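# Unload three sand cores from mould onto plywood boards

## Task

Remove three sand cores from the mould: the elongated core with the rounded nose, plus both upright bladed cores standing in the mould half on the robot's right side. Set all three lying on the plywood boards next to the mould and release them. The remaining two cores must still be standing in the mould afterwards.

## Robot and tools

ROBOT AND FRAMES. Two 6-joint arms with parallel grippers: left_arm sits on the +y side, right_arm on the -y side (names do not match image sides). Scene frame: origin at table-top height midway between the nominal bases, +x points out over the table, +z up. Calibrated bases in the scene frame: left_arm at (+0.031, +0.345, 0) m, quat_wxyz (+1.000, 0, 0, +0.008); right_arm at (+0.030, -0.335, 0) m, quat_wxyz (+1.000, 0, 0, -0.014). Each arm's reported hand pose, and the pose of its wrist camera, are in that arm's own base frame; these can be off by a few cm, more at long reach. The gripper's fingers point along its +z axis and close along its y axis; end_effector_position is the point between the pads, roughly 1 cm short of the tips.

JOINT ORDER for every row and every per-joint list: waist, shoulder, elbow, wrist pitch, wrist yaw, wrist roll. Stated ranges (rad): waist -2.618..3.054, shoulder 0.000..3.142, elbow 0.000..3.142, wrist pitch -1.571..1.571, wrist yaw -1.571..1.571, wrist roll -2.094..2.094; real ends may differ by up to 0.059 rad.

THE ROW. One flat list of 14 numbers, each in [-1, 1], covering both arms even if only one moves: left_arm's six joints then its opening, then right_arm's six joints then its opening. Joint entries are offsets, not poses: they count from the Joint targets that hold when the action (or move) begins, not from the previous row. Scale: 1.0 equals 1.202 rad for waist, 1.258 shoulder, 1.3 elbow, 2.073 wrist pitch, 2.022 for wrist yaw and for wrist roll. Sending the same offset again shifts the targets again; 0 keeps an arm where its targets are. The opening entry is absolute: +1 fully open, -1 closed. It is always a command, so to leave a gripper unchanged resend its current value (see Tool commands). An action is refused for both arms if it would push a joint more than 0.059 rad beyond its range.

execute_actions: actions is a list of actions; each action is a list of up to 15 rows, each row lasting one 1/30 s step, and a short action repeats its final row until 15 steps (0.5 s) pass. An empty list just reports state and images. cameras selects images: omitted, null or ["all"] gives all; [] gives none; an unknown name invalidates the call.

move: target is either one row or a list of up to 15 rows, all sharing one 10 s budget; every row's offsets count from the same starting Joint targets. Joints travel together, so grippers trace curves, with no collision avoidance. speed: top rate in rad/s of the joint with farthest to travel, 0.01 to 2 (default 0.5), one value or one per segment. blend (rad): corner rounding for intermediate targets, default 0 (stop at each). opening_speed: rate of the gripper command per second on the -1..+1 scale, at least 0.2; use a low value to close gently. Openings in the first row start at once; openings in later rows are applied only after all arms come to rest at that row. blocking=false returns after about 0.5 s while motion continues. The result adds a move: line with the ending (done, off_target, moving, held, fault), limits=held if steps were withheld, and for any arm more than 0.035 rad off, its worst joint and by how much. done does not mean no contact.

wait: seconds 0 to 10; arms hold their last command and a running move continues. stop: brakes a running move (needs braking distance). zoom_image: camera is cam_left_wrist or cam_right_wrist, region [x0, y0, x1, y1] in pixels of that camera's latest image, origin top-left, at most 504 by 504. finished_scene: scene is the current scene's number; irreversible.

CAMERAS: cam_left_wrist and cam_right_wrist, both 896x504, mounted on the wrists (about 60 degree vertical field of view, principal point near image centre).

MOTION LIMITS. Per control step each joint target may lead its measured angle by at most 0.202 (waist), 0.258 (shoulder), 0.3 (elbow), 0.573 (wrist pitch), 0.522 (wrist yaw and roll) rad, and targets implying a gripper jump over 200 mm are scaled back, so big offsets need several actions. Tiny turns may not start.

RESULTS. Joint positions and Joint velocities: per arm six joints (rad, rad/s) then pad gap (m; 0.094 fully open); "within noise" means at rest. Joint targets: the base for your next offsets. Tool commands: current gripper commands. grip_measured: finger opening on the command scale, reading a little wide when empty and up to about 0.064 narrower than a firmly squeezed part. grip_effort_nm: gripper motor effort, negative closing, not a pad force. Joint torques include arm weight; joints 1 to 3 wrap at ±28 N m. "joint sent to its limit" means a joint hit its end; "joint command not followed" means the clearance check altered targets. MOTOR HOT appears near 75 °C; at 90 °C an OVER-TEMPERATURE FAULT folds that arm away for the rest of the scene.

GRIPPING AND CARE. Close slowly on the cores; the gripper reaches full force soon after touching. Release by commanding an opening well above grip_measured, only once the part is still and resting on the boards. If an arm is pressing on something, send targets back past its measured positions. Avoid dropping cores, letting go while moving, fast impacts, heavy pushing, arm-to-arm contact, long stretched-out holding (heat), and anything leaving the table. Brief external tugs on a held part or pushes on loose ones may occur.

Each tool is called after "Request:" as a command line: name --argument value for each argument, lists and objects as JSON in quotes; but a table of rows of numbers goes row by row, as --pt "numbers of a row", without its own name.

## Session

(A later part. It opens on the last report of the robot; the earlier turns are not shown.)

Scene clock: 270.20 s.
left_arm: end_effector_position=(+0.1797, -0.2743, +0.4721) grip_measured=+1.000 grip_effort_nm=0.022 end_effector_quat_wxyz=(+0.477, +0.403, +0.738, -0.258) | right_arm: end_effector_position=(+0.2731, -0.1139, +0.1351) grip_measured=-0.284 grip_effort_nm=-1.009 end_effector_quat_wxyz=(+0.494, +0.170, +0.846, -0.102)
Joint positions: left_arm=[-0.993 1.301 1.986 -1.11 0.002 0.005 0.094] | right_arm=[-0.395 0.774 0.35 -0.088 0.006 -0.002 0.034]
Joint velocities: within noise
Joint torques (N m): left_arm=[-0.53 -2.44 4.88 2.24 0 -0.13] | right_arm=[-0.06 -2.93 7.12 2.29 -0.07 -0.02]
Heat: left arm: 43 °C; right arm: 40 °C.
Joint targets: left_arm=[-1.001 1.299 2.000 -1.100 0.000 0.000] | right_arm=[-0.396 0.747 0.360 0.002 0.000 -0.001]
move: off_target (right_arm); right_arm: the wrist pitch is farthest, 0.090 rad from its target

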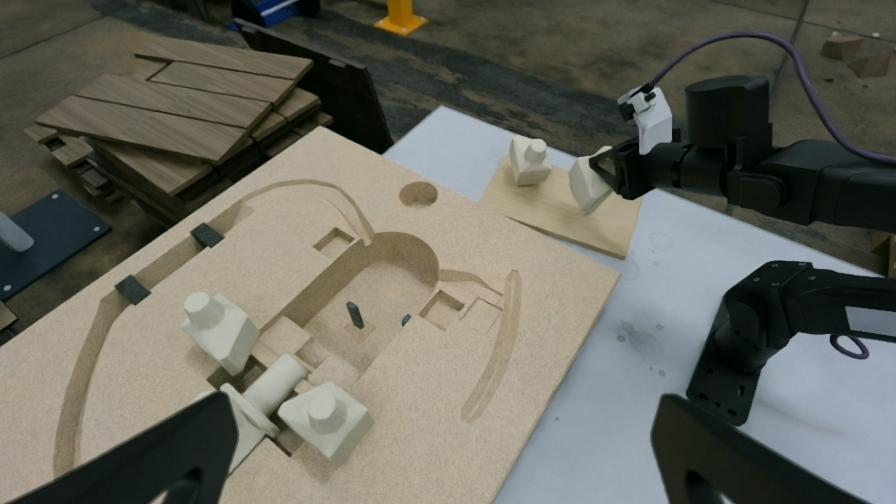

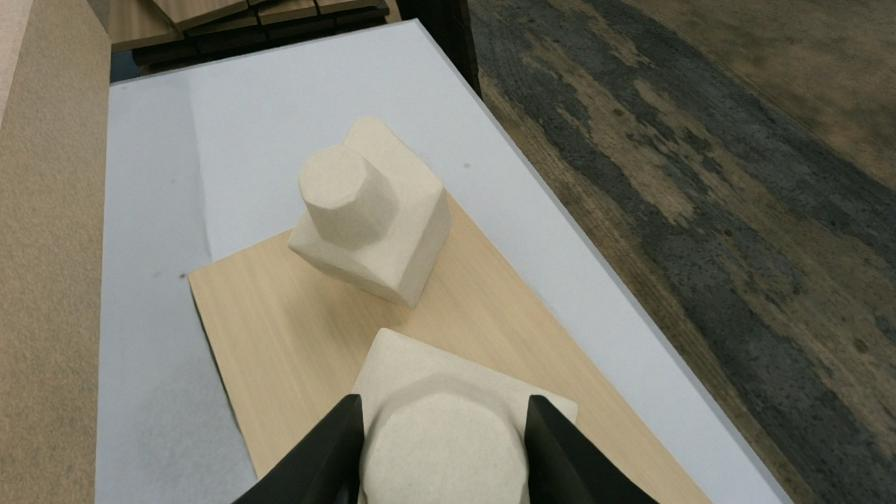

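Request:
move --target '[0,0,0,0,0,0,1,0,0.035,-0.125,0.1438,0,0,-0.5]' --speed 0.15

Request:
zoom_image --camera "cam_left_wrist" --region '[520, 120, 670, 270]'

Scene clock: 277.13 s.
left_arm: end_effector_position=(+0.1797, -0.2743, +0.4721) grip_measured=+1.000 grip_effort_nm=0.022 end_effector_quat_wxyz=(+0.477, +0.403, +0.738, -0.258) | right_arm: end_effector_position=(+0.2770, -0.1155, +0.1206) grip_measured=-0.284 grip_effort_nm=-0.999 end_effector_quat_wxyz=(+0.541, +0.164, +0.817, -0.111)
Joint positions: left_arm=[-0.993 1.301 1.986 -1.11 0.002 0.005 0.094] | right_arm=[-0.395 0.798 0.192 0.205 0.006 -0.002 0.034]
Joint velocities: within noise
Joint torques (N m): left_arm=[-0.55 -2.5 4.93 2.24 0.01 -0.12] | right_arm=[-0.06 -1.16 6.6 2.42 -0.06 -0.03]
Heat: left arm: 43 °C; right arm: 42 °C.
Joint targets: left_arm=[-1.001 1.299 2.000 -1.100 0.000 0.000] | right_arm=[-0.396 0.791 0.198 0.301 0.000 -0.001]
move: off_target (right_arm); right_arm: the wrist pitch is farthest, 0.095 rad from its target

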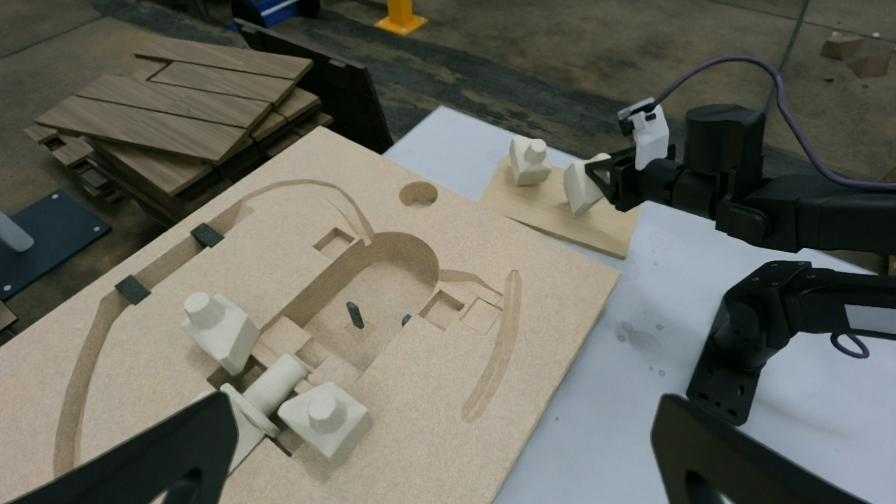

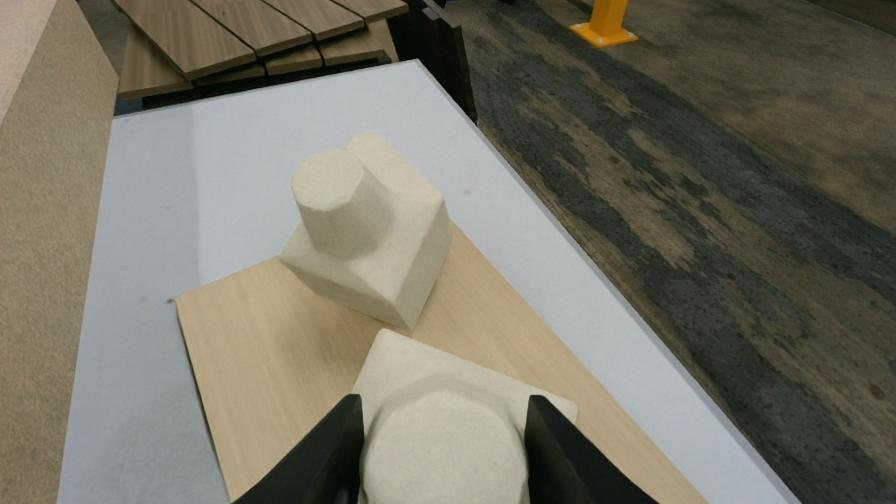

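Scaled by 3.360.

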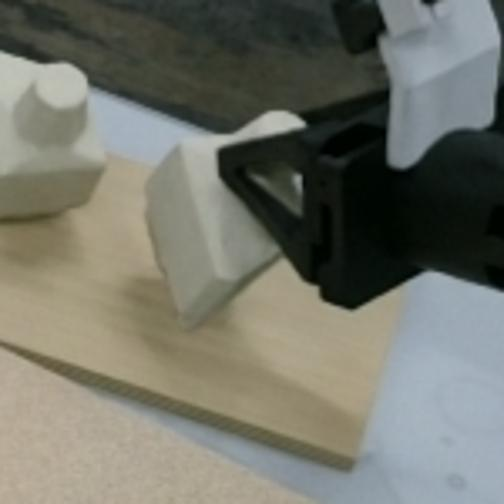

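Request:
move --target '[0,0,0,0,0,0,1,0,0.059,-0.0446,0.055,0,0,-0.5]' --speed 0.08

Request:
zoom_image --camera "cam_left_wrist" --region '[520, 120, 670, 270]'

Scene clock: 282.87 s.
left_arm: end_effector_position=(+0.1797, -0.2743, +0.4721) grip_measured=+1.000 grip_effort_nm=0.022 end_effector_quat_wxyz=(+0.477, +0.403, +0.738, -0.258) | right_arm: end_effector_position=(+0.2824, -0.1176, +0.1177) grip_measured=-0.284 grip_effort_nm=-1.009 end_effector_quat_wxyz=(+0.561, +0.161, +0.804, -0.115)
Joint positions: left_arm=[-0.993 1.301 1.986 -1.11 0.002 0.005 0.094] | right_arm=[-0.395 0.865 0.146 0.368 0.005 -0.002 0.034]
Joint velocities: within noise
Joint torques (N m): left_arm=[-0.57 -2.47 4.88 2.26 0.03 -0.15] | right_arm=[-0.06 -0.8 5.55 1.99 -0.05 -0.03]
Heat: left arm: 43 °C; right arm: 43 °C.
Joint targets: left_arm=[-1.001 1.299 2.000 -1.100 0.000 0.000] | right_arm=[-0.396 0.865 0.140 0.414 0.000 -0.001]
move: off_target (right_arm); right_arm: the wrist pitch is farthest, 0.047 rad from its target

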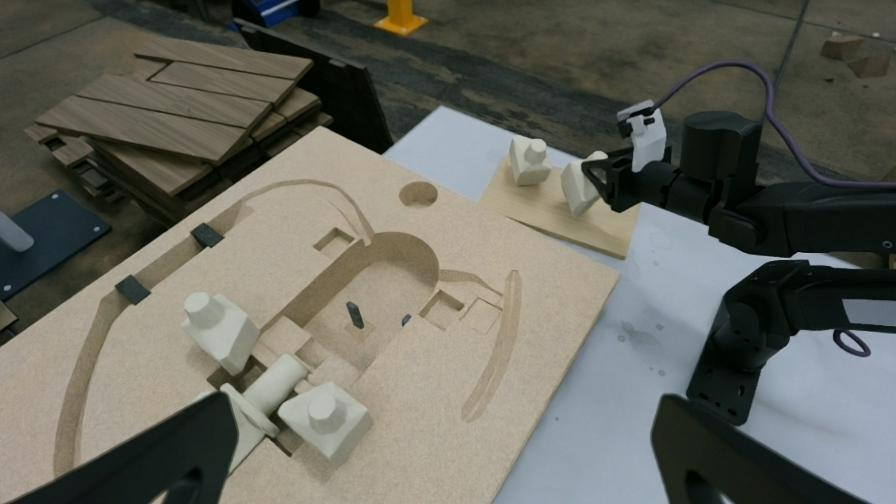

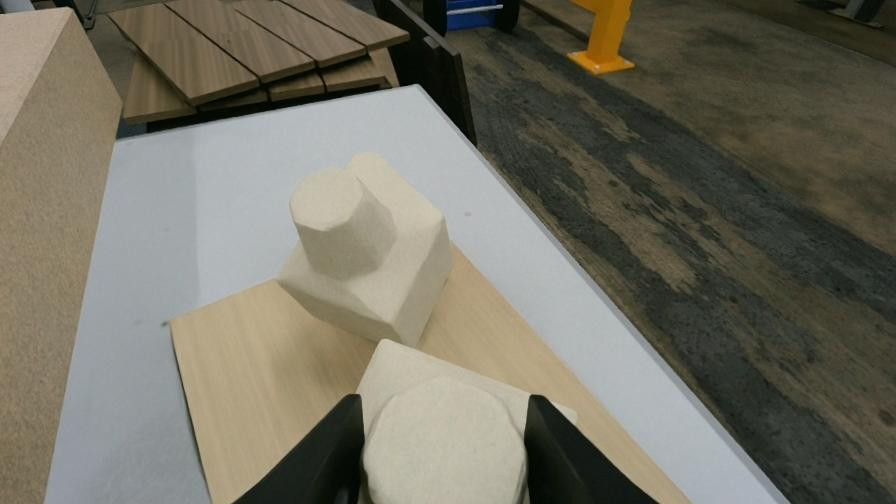

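Scaled by 3.360.

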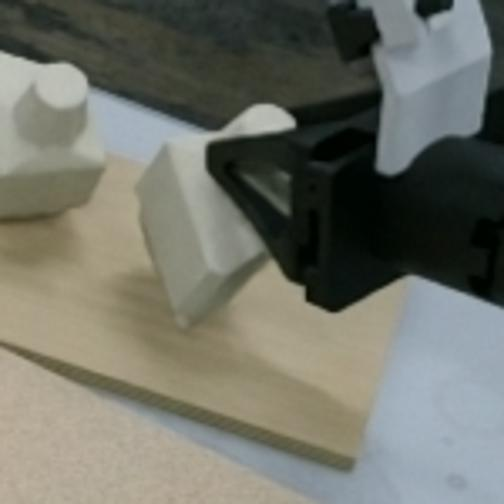

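Request:
move --target '[0,0,0,0,0,0,1,0,0.2385,0.65,-0.5856,0,0,-0.5]' --speed 0.4

Request:
zoom_image --camera "cam_left_wrist" --region '[520, 80, 670, 230]'

Scene clock: 292.10 s.
left_arm: end_effector_position=(+0.1797, -0.2743, +0.4721) grip_measured=+1.000 grip_effort_nm=0.022 end_effector_quat_wxyz=(+0.477, +0.403, +0.738, -0.258) | right_arm: end_effector_position=(+0.2701, -0.1125, +0.1494) grip_measured=-0.284 grip_effort_nm=-1.004 end_effector_quat_wxyz=(+0.254, +0.189, +0.947, -0.053)
Joint positions: left_arm=[-0.993 1.301 1.986 -1.11 0.002 0.005 0.094] | right_arm=[-0.395 1.166 0.939 -0.819 0.005 -0.002 0.034]
Joint velocities: within noise
Joint torques (N m): left_arm=[-0.5 -2.5 4.85 2.24 -0.01 -0.14] | right_arm=[-0.05 -2.97 9.59 1.12 -0.05 -0.02]
Heat: left arm: 43 °C; right arm: 42 °C.
Joint targets: left_arm=[-1.001 1.299 2.000 -1.100 0.000 0.000] | right_arm=[-0.396 1.165 0.985 -0.800 0.000 -0.001]
move: off_target (right_arm); right_arm: the elbow is farthest, 0.046 rad from its target

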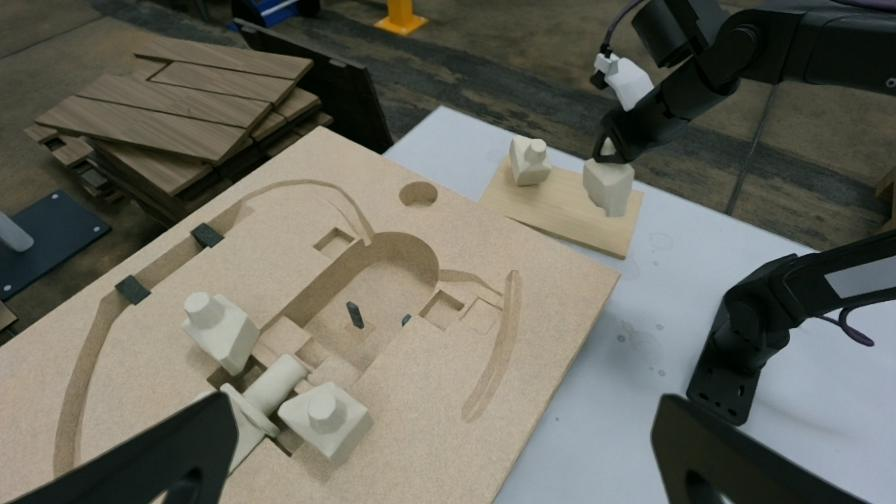

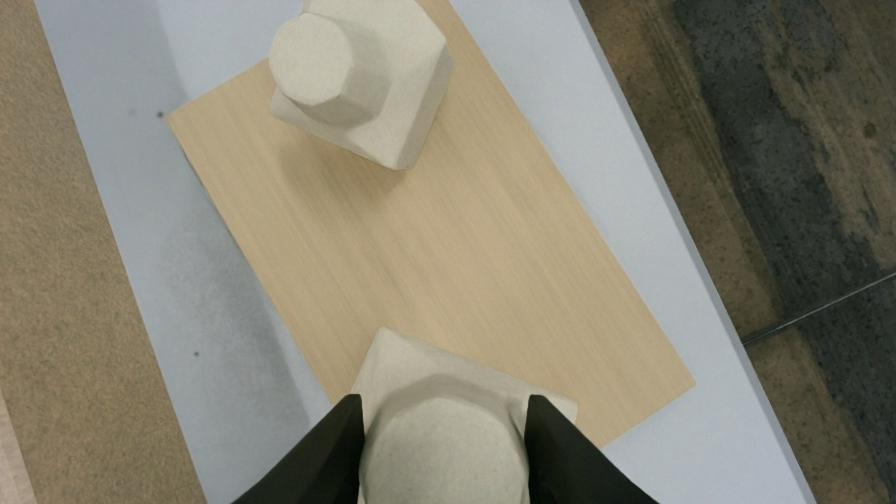

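Scaled by 3.360.

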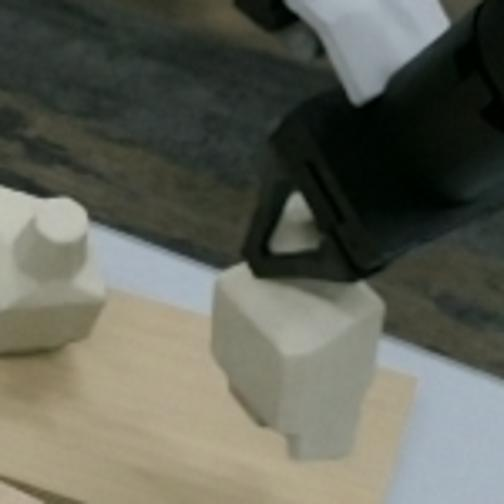

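Request:
move --target '[0,0,0,0,0,0,1,0,0.183,0.075,0.055,0,0,-0.5]' --speed 0.2

Request:
zoom_image --camera "cam_left_wrist" --region '[510, 80, 660, 230]'

Scene clock: 299.73 s.
left_arm: end_effector_position=(+0.1797, -0.2743, +0.4721) grip_measured=+1.000 grip_effort_nm=0.027 end_effector_quat_wxyz=(+0.477, +0.403, +0.738, -0.258) | right_arm: end_effector_position=(+0.3119, -0.1299, +0.1263) grip_measured=-0.284 grip_effort_nm=-1.004 end_effector_quat_wxyz=(+0.229, +0.190, +0.953, -0.049)
Joint positions: left_arm=[-0.993 1.301 1.986 -1.11 0.002 0.005 0.094] | right_arm=[-0.395 1.398 1.034 -0.734 0.005 -0.002 0.034]
Joint velocities: within noise
Joint torques (N m): left_arm=[-0.59 -2.48 4.92 2.26 0 -0.13] | right_arm=[-0.03 -4.86 9.7 1.27 -0.06 -0.03]
Heat: left arm: 43 °C; right arm: 41 °C.
Joint targets: left_arm=[-1.001 1.299 2.000 -1.100 0.000 0.000] | right_arm=[-0.396 1.395 1.082 -0.685 0.000 -0.001]
move: off_target (right_arm); right_arm: the elbow is farthest, 0.049 rad from its target

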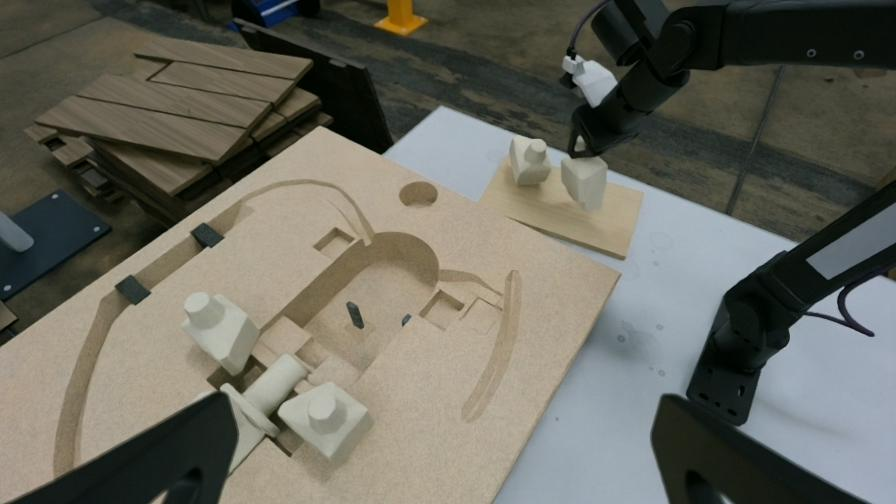

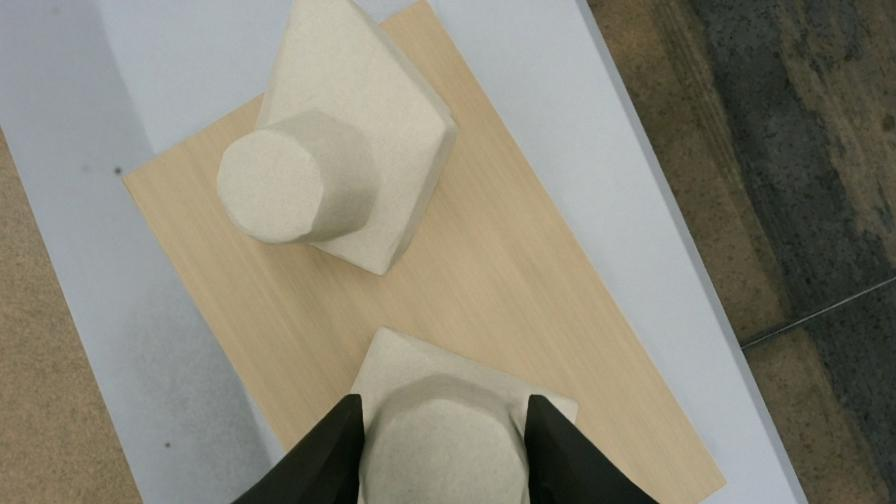

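Scaled by 3.360.

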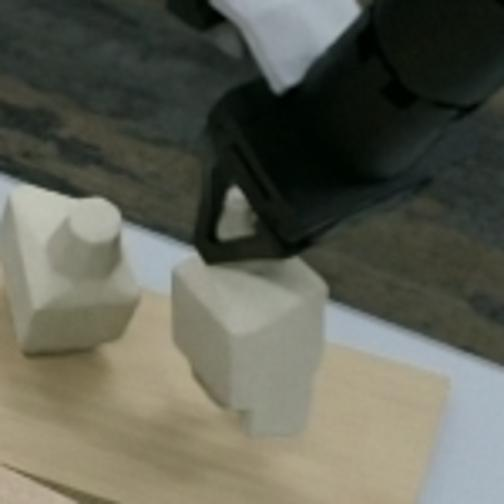

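Request:
move --target '[0,0,0,0,0,0,1,0,0.014,-0.036,0.030,0,0,-0.5]' --speed 0.08

Request:
zoom_image --camera "cam_left_wrist" --region '[510, 80, 660, 230]'

Scene clock: 304.20 s.
left_arm: end_effector_position=(+0.1797, -0.2743, +0.4721) grip_measured=+1.000 grip_effort_nm=0.022 end_effector_quat_wxyz=(+0.477, +0.403, +0.738, -0.258) | right_arm: end_effector_position=(+0.3239, -0.1349, +0.1282) grip_measured=-0.284 grip_effort_nm=-0.999 end_effector_quat_wxyz=(+0.250, +0.189, +0.948, -0.053)
Joint positions: left_arm=[-0.993 1.301 1.986 -1.11 0.002 0.005 0.094] | right_arm=[-0.395 1.413 1.034 -0.675 0.005 -0.002 0.034]
Joint velocities: within noise
Joint torques (N m): left_arm=[-0.61 -2.51 4.86 2.24 -0.02 -0.12] | right_arm=[-0.03 -4.85 6 1.39 -0.06 -0.03]
Heat: left arm: 43 °C; right arm: 40 °C.
Joint targets: left_arm=[-1.001 1.299 2.000 -1.100 0.000 0.000] | right_arm=[-0.396 1.413 1.035 -0.623 0.000 -0.001]
move: off_target (right_arm); right_arm: the wrist pitch is farthest, 0.053 rad from its target

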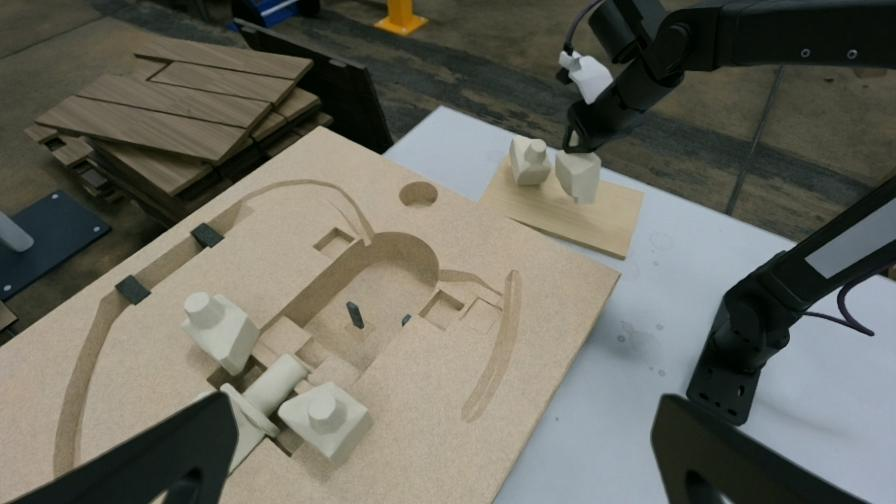

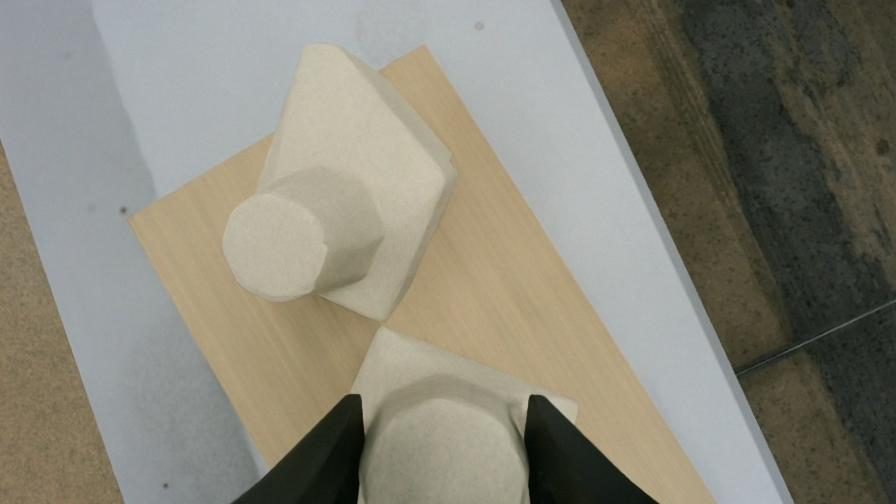

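Scaled by 3.360.

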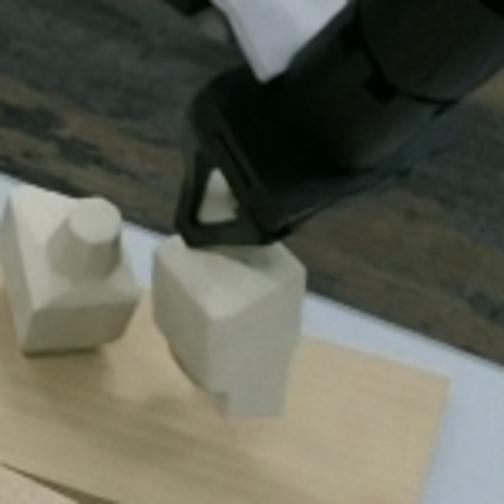

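Request:
move --target '[0,0,0,0,0,0,1,0,0.003,-0.05,0.0,0,0,-0.5]' --speed 0.08

Request:
zoom_image --camera "cam_left_wrist" --region '[510, 80, 660, 230]'

Scene clock: 308.43 s.
left_arm: end_effector_position=(+0.1797, -0.2743, +0.4721) grip_measured=+1.000 grip_effort_nm=0.022 end_effector_quat_wxyz=(+0.477, +0.403, +0.738, -0.258) | right_arm: end_effector_position=(+0.3088, -0.1286, +0.1032) grip_measured=-0.284 grip_effort_nm=-1.004 end_effector_quat_wxyz=(+0.218, +0.191, +0.956, -0.046)
Joint positions: left_arm=[-0.993 1.301 1.986 -1.11 0.002 0.005 0.094] | right_arm=[-0.395 1.418 0.968 -0.67 0.005 -0.002 0.034]
Joint velocities: within noise
Joint torques (N m): left_arm=[-0.54 -2.51 4.83 2.25 0 -0.14] | right_arm=[-0.02 -4.78 5.96 1.24 -0.05 -0.02]
Heat: left arm: 43 °C; right arm: 40 °C.
Joint targets: left_arm=[-1.001 1.299 2.000 -1.100 0.000 0.000] | right_arm=[-0.396 1.417 0.970 -0.623 0.000 -0.001]
move: off_target (right_arm); right_arm: the wrist pitch is farthest, 0.047 rad from its target

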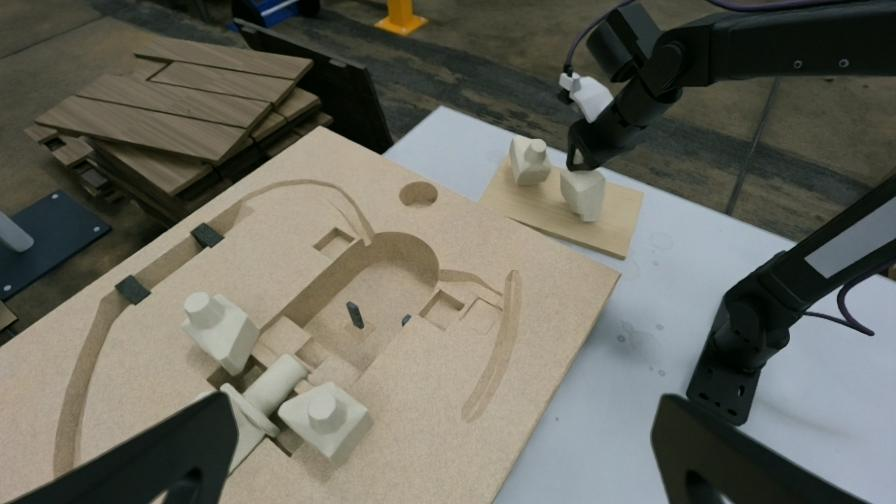

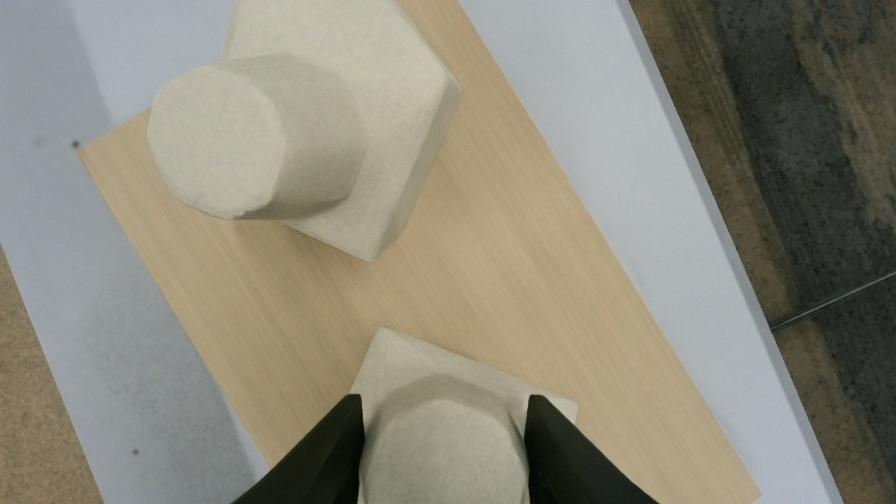

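Scaled by 3.360.

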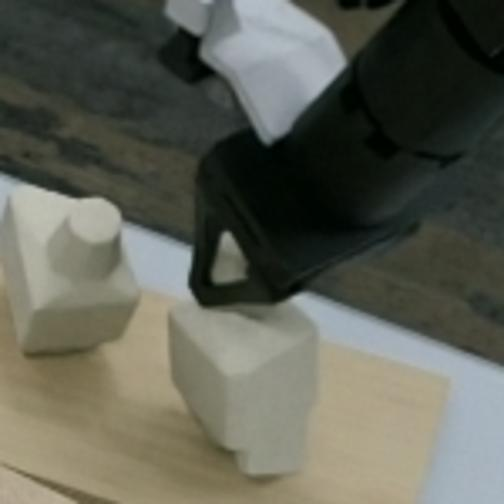

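Request:
move --target '[0,0,0,0,0,0,1,0,0.008,-0.02,0.012,0,0,-0.5]' --speed 0.08

Request:
zoom_image --camera "cam_left_wrist" --region '[510, 80, 660, 230]'

Scene clock: 311.53 s.
left_arm: end_effector_position=(+0.1797, -0.2743, +0.4721) grip_measured=+1.000 grip_effort_nm=0.022 end_effector_quat_wxyz=(+0.477, +0.403, +0.738, -0.258) | right_arm: end_effector_position=(+0.3103, -0.1292, +0.0982) grip_measured=-0.284 grip_effort_nm=-1.004 end_effector_quat_wxyz=(+0.222, +0.191, +0.955, -0.047)
Joint positions: left_arm=[-0.993 1.301 1.986 -1.11 0.002 0.005 0.094] | right_arm=[-0.395 1.423 0.948 -0.638 0.005 -0.002 0.034]
Joint velocities: within noise
Joint torques (N m): left_arm=[-0.59 -2.48 4.89 2.26 -0.01 -0.13] | right_arm=[-0.03 -4.41 5.5 1.25 -0.05 -0.03]
Heat: left arm: 43 °C; right arm: 40 °C.
Joint targets: left_arm=[-1.001 1.299 2.000 -1.100 0.000 0.000] | right_arm=[-0.396 1.427 0.944 -0.599 0.000 -0.001]
move: off_target (right_arm); right_arm: the wrist pitch is farthest, 0.040 rad from its target

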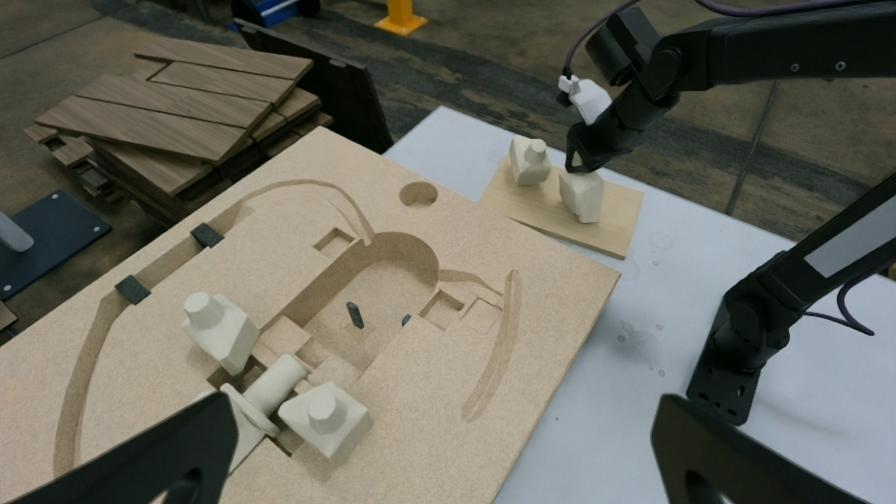

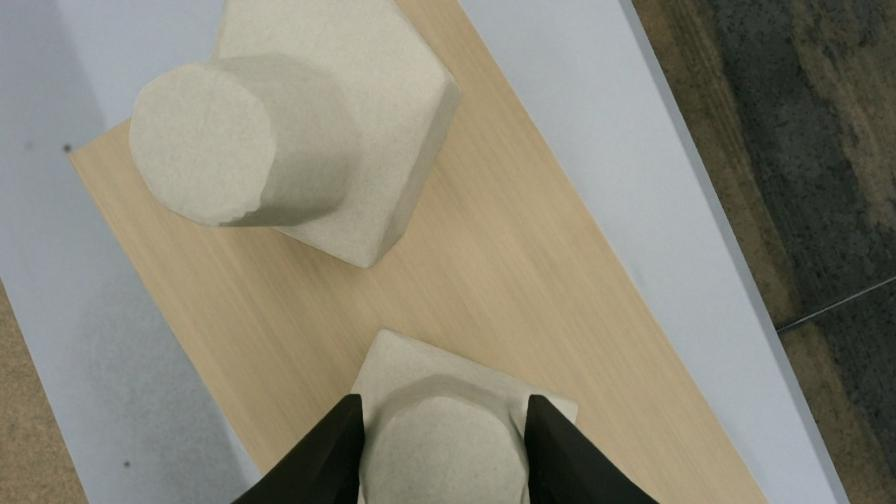

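Scaled by 3.360.

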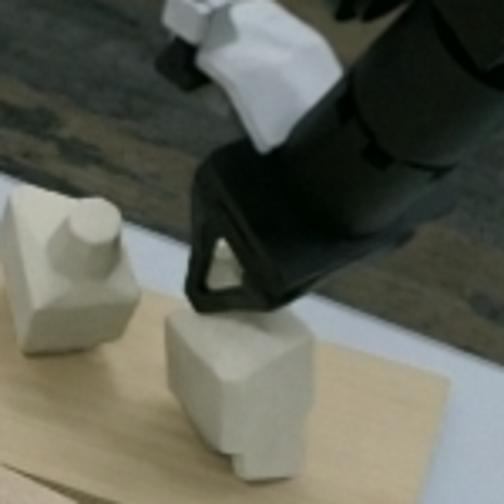

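Request:
move --target '[0,0,0,0,0,0,1,0,0.008,-0.02,0.0,0,0,-0.5]' --speed 0.08

Request:
zoom_image --camera "cam_left_wrist" --region '[510, 80, 660, 230]'

Scene clock: 314.50 s.
left_arm: end_effector_position=(+0.1797, -0.2743, +0.4721) grip_measured=+1.000 grip_effort_nm=0.022 end_effector_quat_wxyz=(+0.477, +0.403, +0.738, -0.258) | right_arm: end_effector_position=(+0.3130, -0.1300, +0.0971) grip_measured=-0.284 grip_effort_nm=-1.009 end_effector_quat_wxyz=(+0.230, +0.190, +0.953, -0.048)
Joint positions: left_arm=[-0.993 1.301 1.986 -1.11 0.002 0.005 0.094] | right_arm=[-0.395 1.423 0.936 -0.61 0.003 -0.002 0.034]
Joint velocities: within noise
Joint torques (N m): left_arm=[-0.51 -2.5 4.86 2.25 0 -0.14] | right_arm=[0.02 -3.64 4.44 0.95 -0.02 -0.03]
Heat: left arm: 43 °C; right arm: 40 °C.
Joint targets: left_arm=[-1.001 1.299 2.000 -1.100 0.000 0.000] | right_arm=[-0.396 1.437 0.919 -0.598 0.001 -0.001]
move: done

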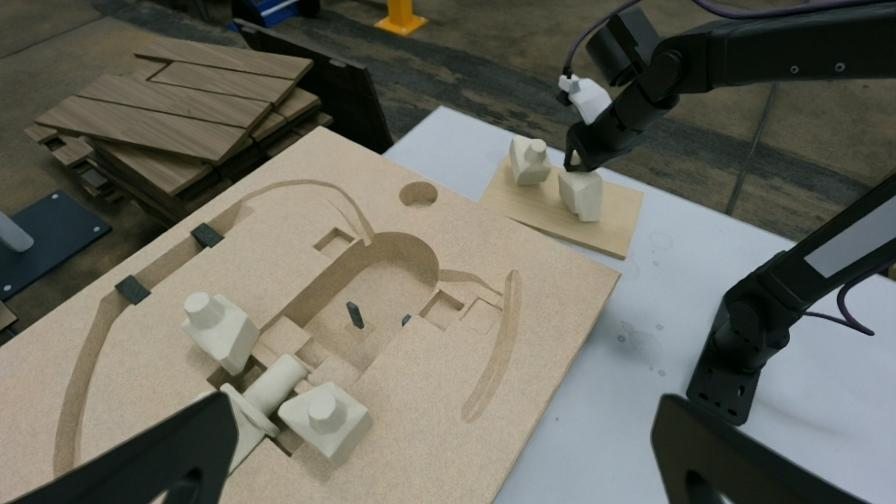

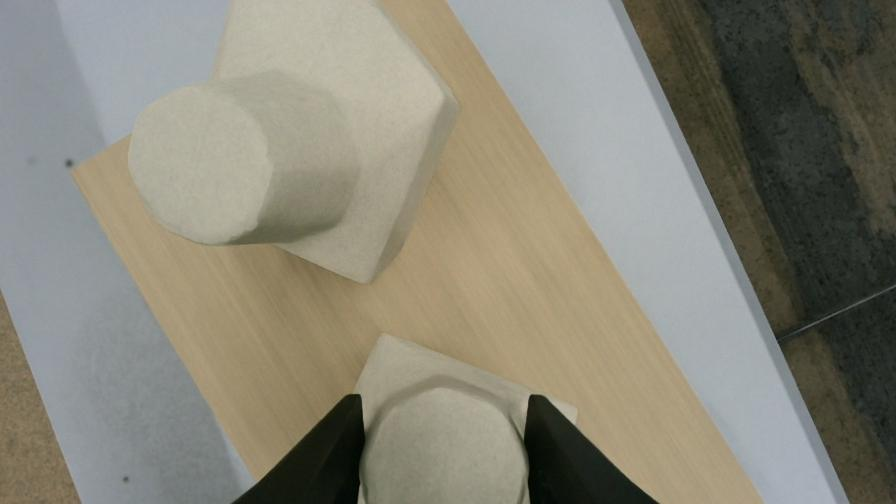

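Scaled by 3.360.

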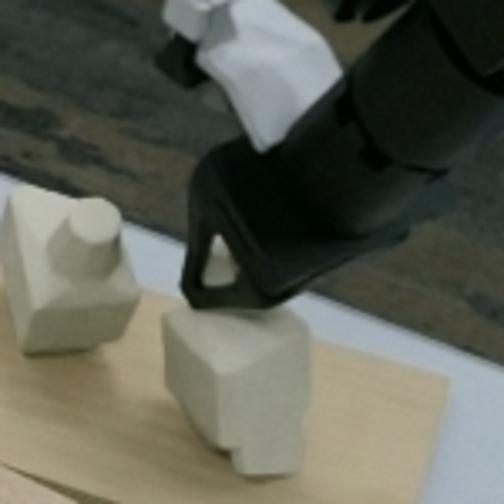

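Request:
move --target '[0,0,0,0,0,0,1,0,0.02,0.0,-0.06,0,0,-0.5]' --speed 0.1

Request:
zoom_image --camera "cam_left_wrist" --region '[510, 80, 660, 230]'

Scene clock: 319.17 s.
left_arm: end_effector_position=(+0.1797, -0.2743, +0.4721) grip_measured=+1.000 grip_effort_nm=0.017 end_effector_quat_wxyz=(+0.477, +0.403, +0.738, -0.258) | right_arm: end_effector_position=(+0.3113, -0.1283, +0.0950) grip_measured=-0.284 grip_effort_nm=-1.004 end_effector_quat_wxyz=(+0.225, +0.190, +0.955, -0.044)
Joint positions: left_arm=[-0.993 1.301 1.986 -1.11 0.002 0.005 0.094] | right_arm=[-0.395 1.425 0.936 -0.619 -0.002 -0.002 0.034]
Joint velocities: within noise
Joint torques (N m): left_arm=[-0.59 -2.51 4.9 2.25 -0.01 -0.12] | right_arm=[-0.03 -1.92 4.46 -0.1 0.02 -0.03]
Heat: left arm: 44 °C; right arm: 39 °C.
Joint targets: left_arm=[-1.001 1.299 2.000 -1.100 0.000 0.000] | right_arm=[-0.396 1.462 0.918 -0.723 0.001 -0.001]
move: off_target (right_arm); right_arm: the wrist pitch is farthest, 0.103 rad from its target

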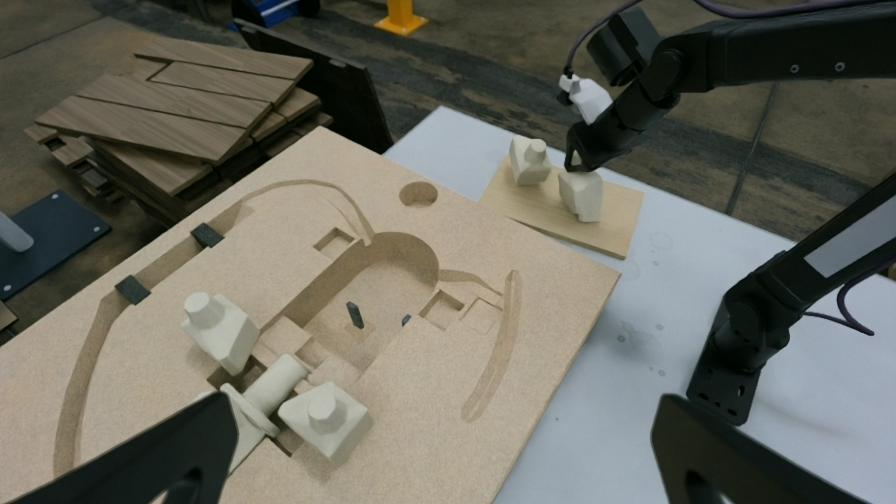

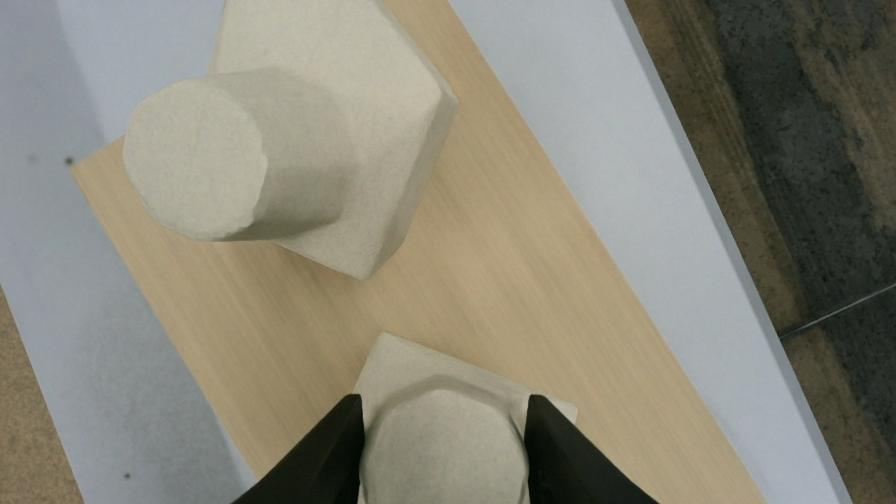

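Scaled by 3.360.

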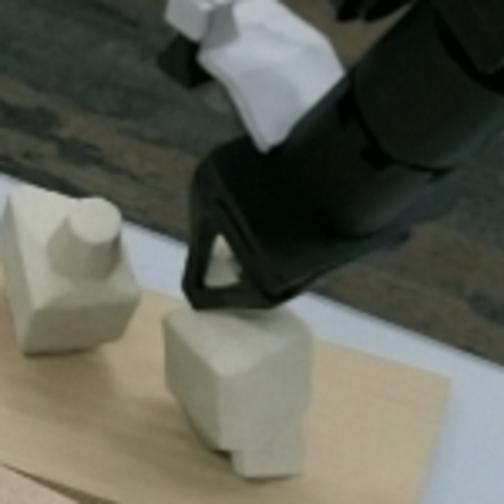

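Request:
move --target '[0,0,0,0,0,0,1,0,0,0,0,0,0,0.1]' --opening_speed 0.5

Request:
zoom_image --camera "cam_left_wrist" --region '[460, 60, 720, 260]'

Scene clock: 335.70 s.
left_arm: end_effector_position=(+0.1797, -0.2743, +0.4721) grip_measured=+1.000 grip_effort_nm=0.022 end_effector_quat_wxyz=(+0.477, +0.403, +0.738, -0.258) | right_arm: end_effector_position=(+0.3059, -0.1299, +0.0878) grip_measured=+0.097 grip_effort_nm=0.173 end_effector_quat_wxyz=(+0.206, +0.193, +0.958, -0.050)
Joint positions: left_arm=[-0.993 1.301 1.986 -1.11 0.002 0.005 0.094] | right_arm=[-0.396 1.442 0.936 -0.637 0.016 -0.003 0.052]
Joint velocities: within noise
Joint torques (N m): left_arm=[-0.58 -2.48 4.81 2.24 0 -0.12] | right_arm=[0.05 -3.34 4.4 0.01 -0.15 -0.02]
Heat: left arm: 44 °C; right arm: 37 °C.
Joint targets: left_arm=[-1.001 1.299 2.000 -1.100 0.000 0.000] | right_arm=[-0.396 1.462 0.918 -0.723 0.000 -0.001]
move: off_target (right_arm); right_arm: the wrist pitch is farthest, 0.086 rad from its target

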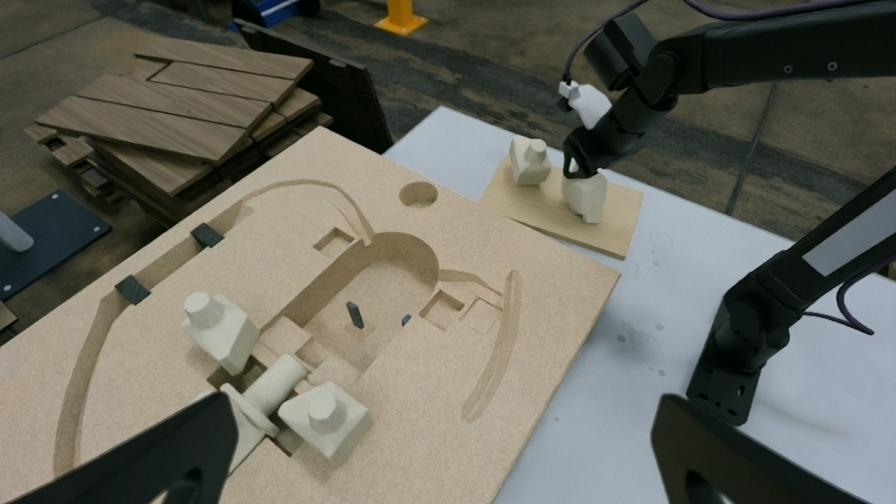

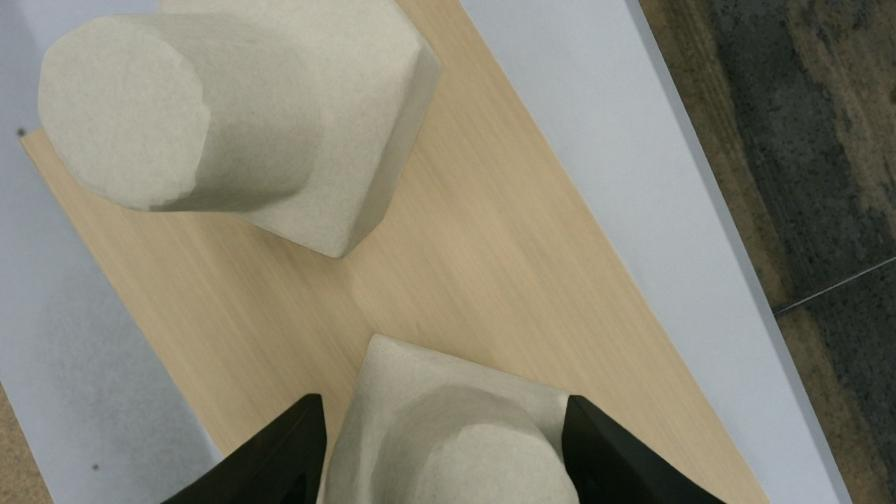

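Scaled by 1.938.

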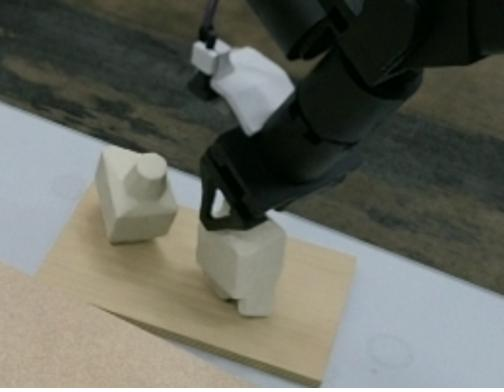

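Request:
move --pt "0 0 0 0 0 0 1 0 0 0 0 0 0 0.1" --pt "0 0 0 0 0 0 1 0 0 0 0 0 0 1" --pt "0.583 0 0 -0.227 0 0 1 0 -0.154 0.162 -0.136 0 0 1" --pt "0.583 0 0 -0.227 0 0 1 0.1 -0.25 0.35 -0.25 0 0 1" --opening_speed 1 --speed '[0.5,0.5,0.4,0.6]'

Scene clock: 347.13 s.
left_arm: end_effector_position=(+0.2486, -0.0779, +0.3837) grip_measured=+1.000 grip_effort_nm=0.022 end_effector_quat_wxyz=(+0.337, +0.146, +0.929, -0.051) | right_arm: end_effector_position=(+0.2587, -0.0746, +0.2579) grip_measured=+0.997 grip_effort_nm=0.173 end_effector_quat_wxyz=(+0.271, +0.134, +0.952, -0.041)
Joint positions: left_arm=[-0.308 1.301 1.986 -1.561 0 0.005 0.094] | right_arm=[-0.282 1.147 1.358 -1.227 0.003 -0.003 0.094]
Joint velocities: within noise
Joint torques (N m): left_arm=[0.62 -2.13 4.45 1.6 0.02 -0.14] | right_arm=[0.59 -2.15 6.58 0.82 -0.03 -0.01]
Heat: left arm: 44 °C; right arm: 37 °C.
Joint targets: left_arm=[-0.300 1.299 2.000 -1.568 -0.001 -0.001] | right_arm=[-0.275 1.147 1.374 -1.241 0.000 -0.001]
joint sent to its limit (left arm) — the wrist pitch, lower limit.
move: done; joint sent to its limit at target 3; target 2's new numbers were sent with right_arm's wrist pitch 0.086 rad from that target

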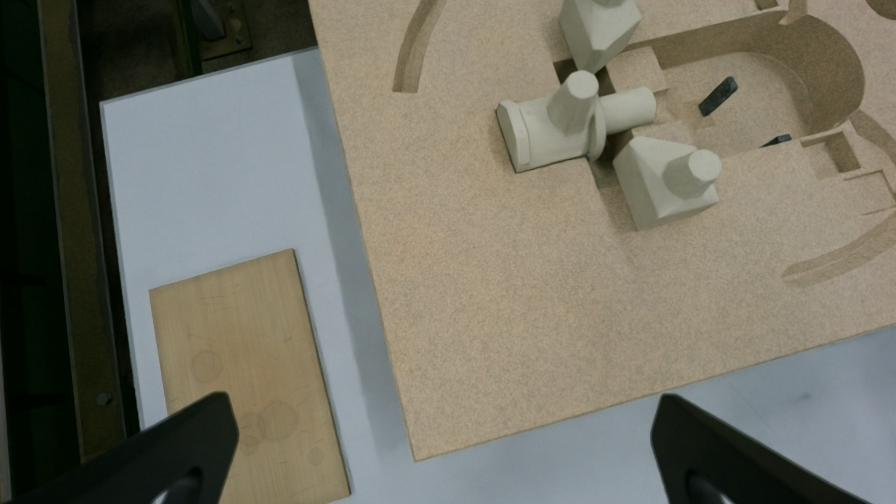

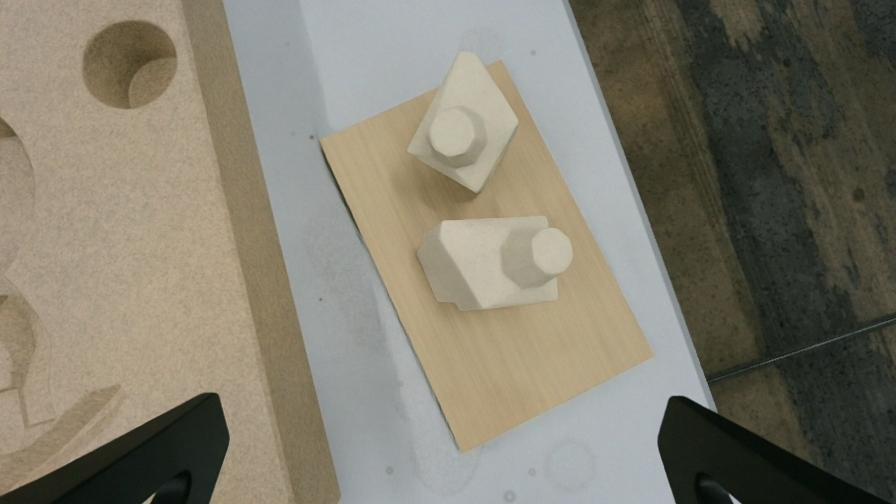

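Request:
zoom_image --camera "cam_left_wrist" --region '[480, 40, 740, 240]'

Scaled by 1.938.

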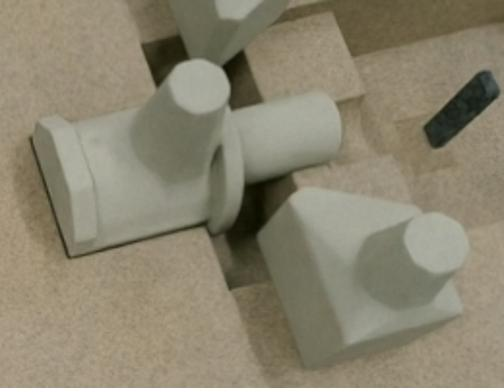

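Request:
move --target '[-0.189,0.346,-0.33,0.401,0,0,1,0,0,0,0,0,0,1]' --speed 0.6 --cameras '["cam_left_wrist"]'

Scene clock: 363.87 s.
left_arm: end_effector_position=(+0.4048, -0.2323, +0.2058) grip_measured=+1.000 grip_effort_nm=0.022 end_effector_quat_wxyz=(+0.317, +0.246, +0.912, -0.084) | right_arm: end_effector_position=(+0.2584, -0.0745, +0.2577) grip_measured=+0.997 grip_effort_nm=0.178 end_effector_quat_wxyz=(+0.270, +0.134, +0.953, -0.040)
Joint positions: left_arm=[-0.523 1.729 1.574 -0.748 0 0.005 0.094] | right_arm=[-0.282 1.147 1.358 -1.228 0.003 -0.003 0.094]
Joint velocities: within noise
Joint torques (N m): left_arm=[-0.32 -7.19 5.23 1.72 0.02 -0.13] | right_arm=[0.58 -2.15 6.57 0.83 -0.04 -0.01]
Heat: left arm: 42 °C; right arm: 37 °C.
Joint targets: left_arm=[-0.527 1.735 1.571 -0.737 -0.001 -0.001] | right_arm=[-0.275 1.147 1.374 -1.241 0.000 -0.001]
move: done
Images, in order (width x height): cam_left_wrist 896x504.

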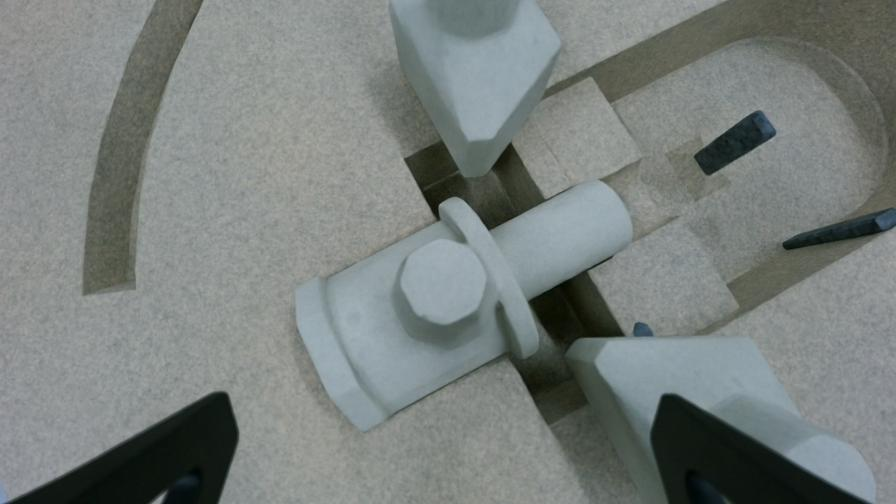

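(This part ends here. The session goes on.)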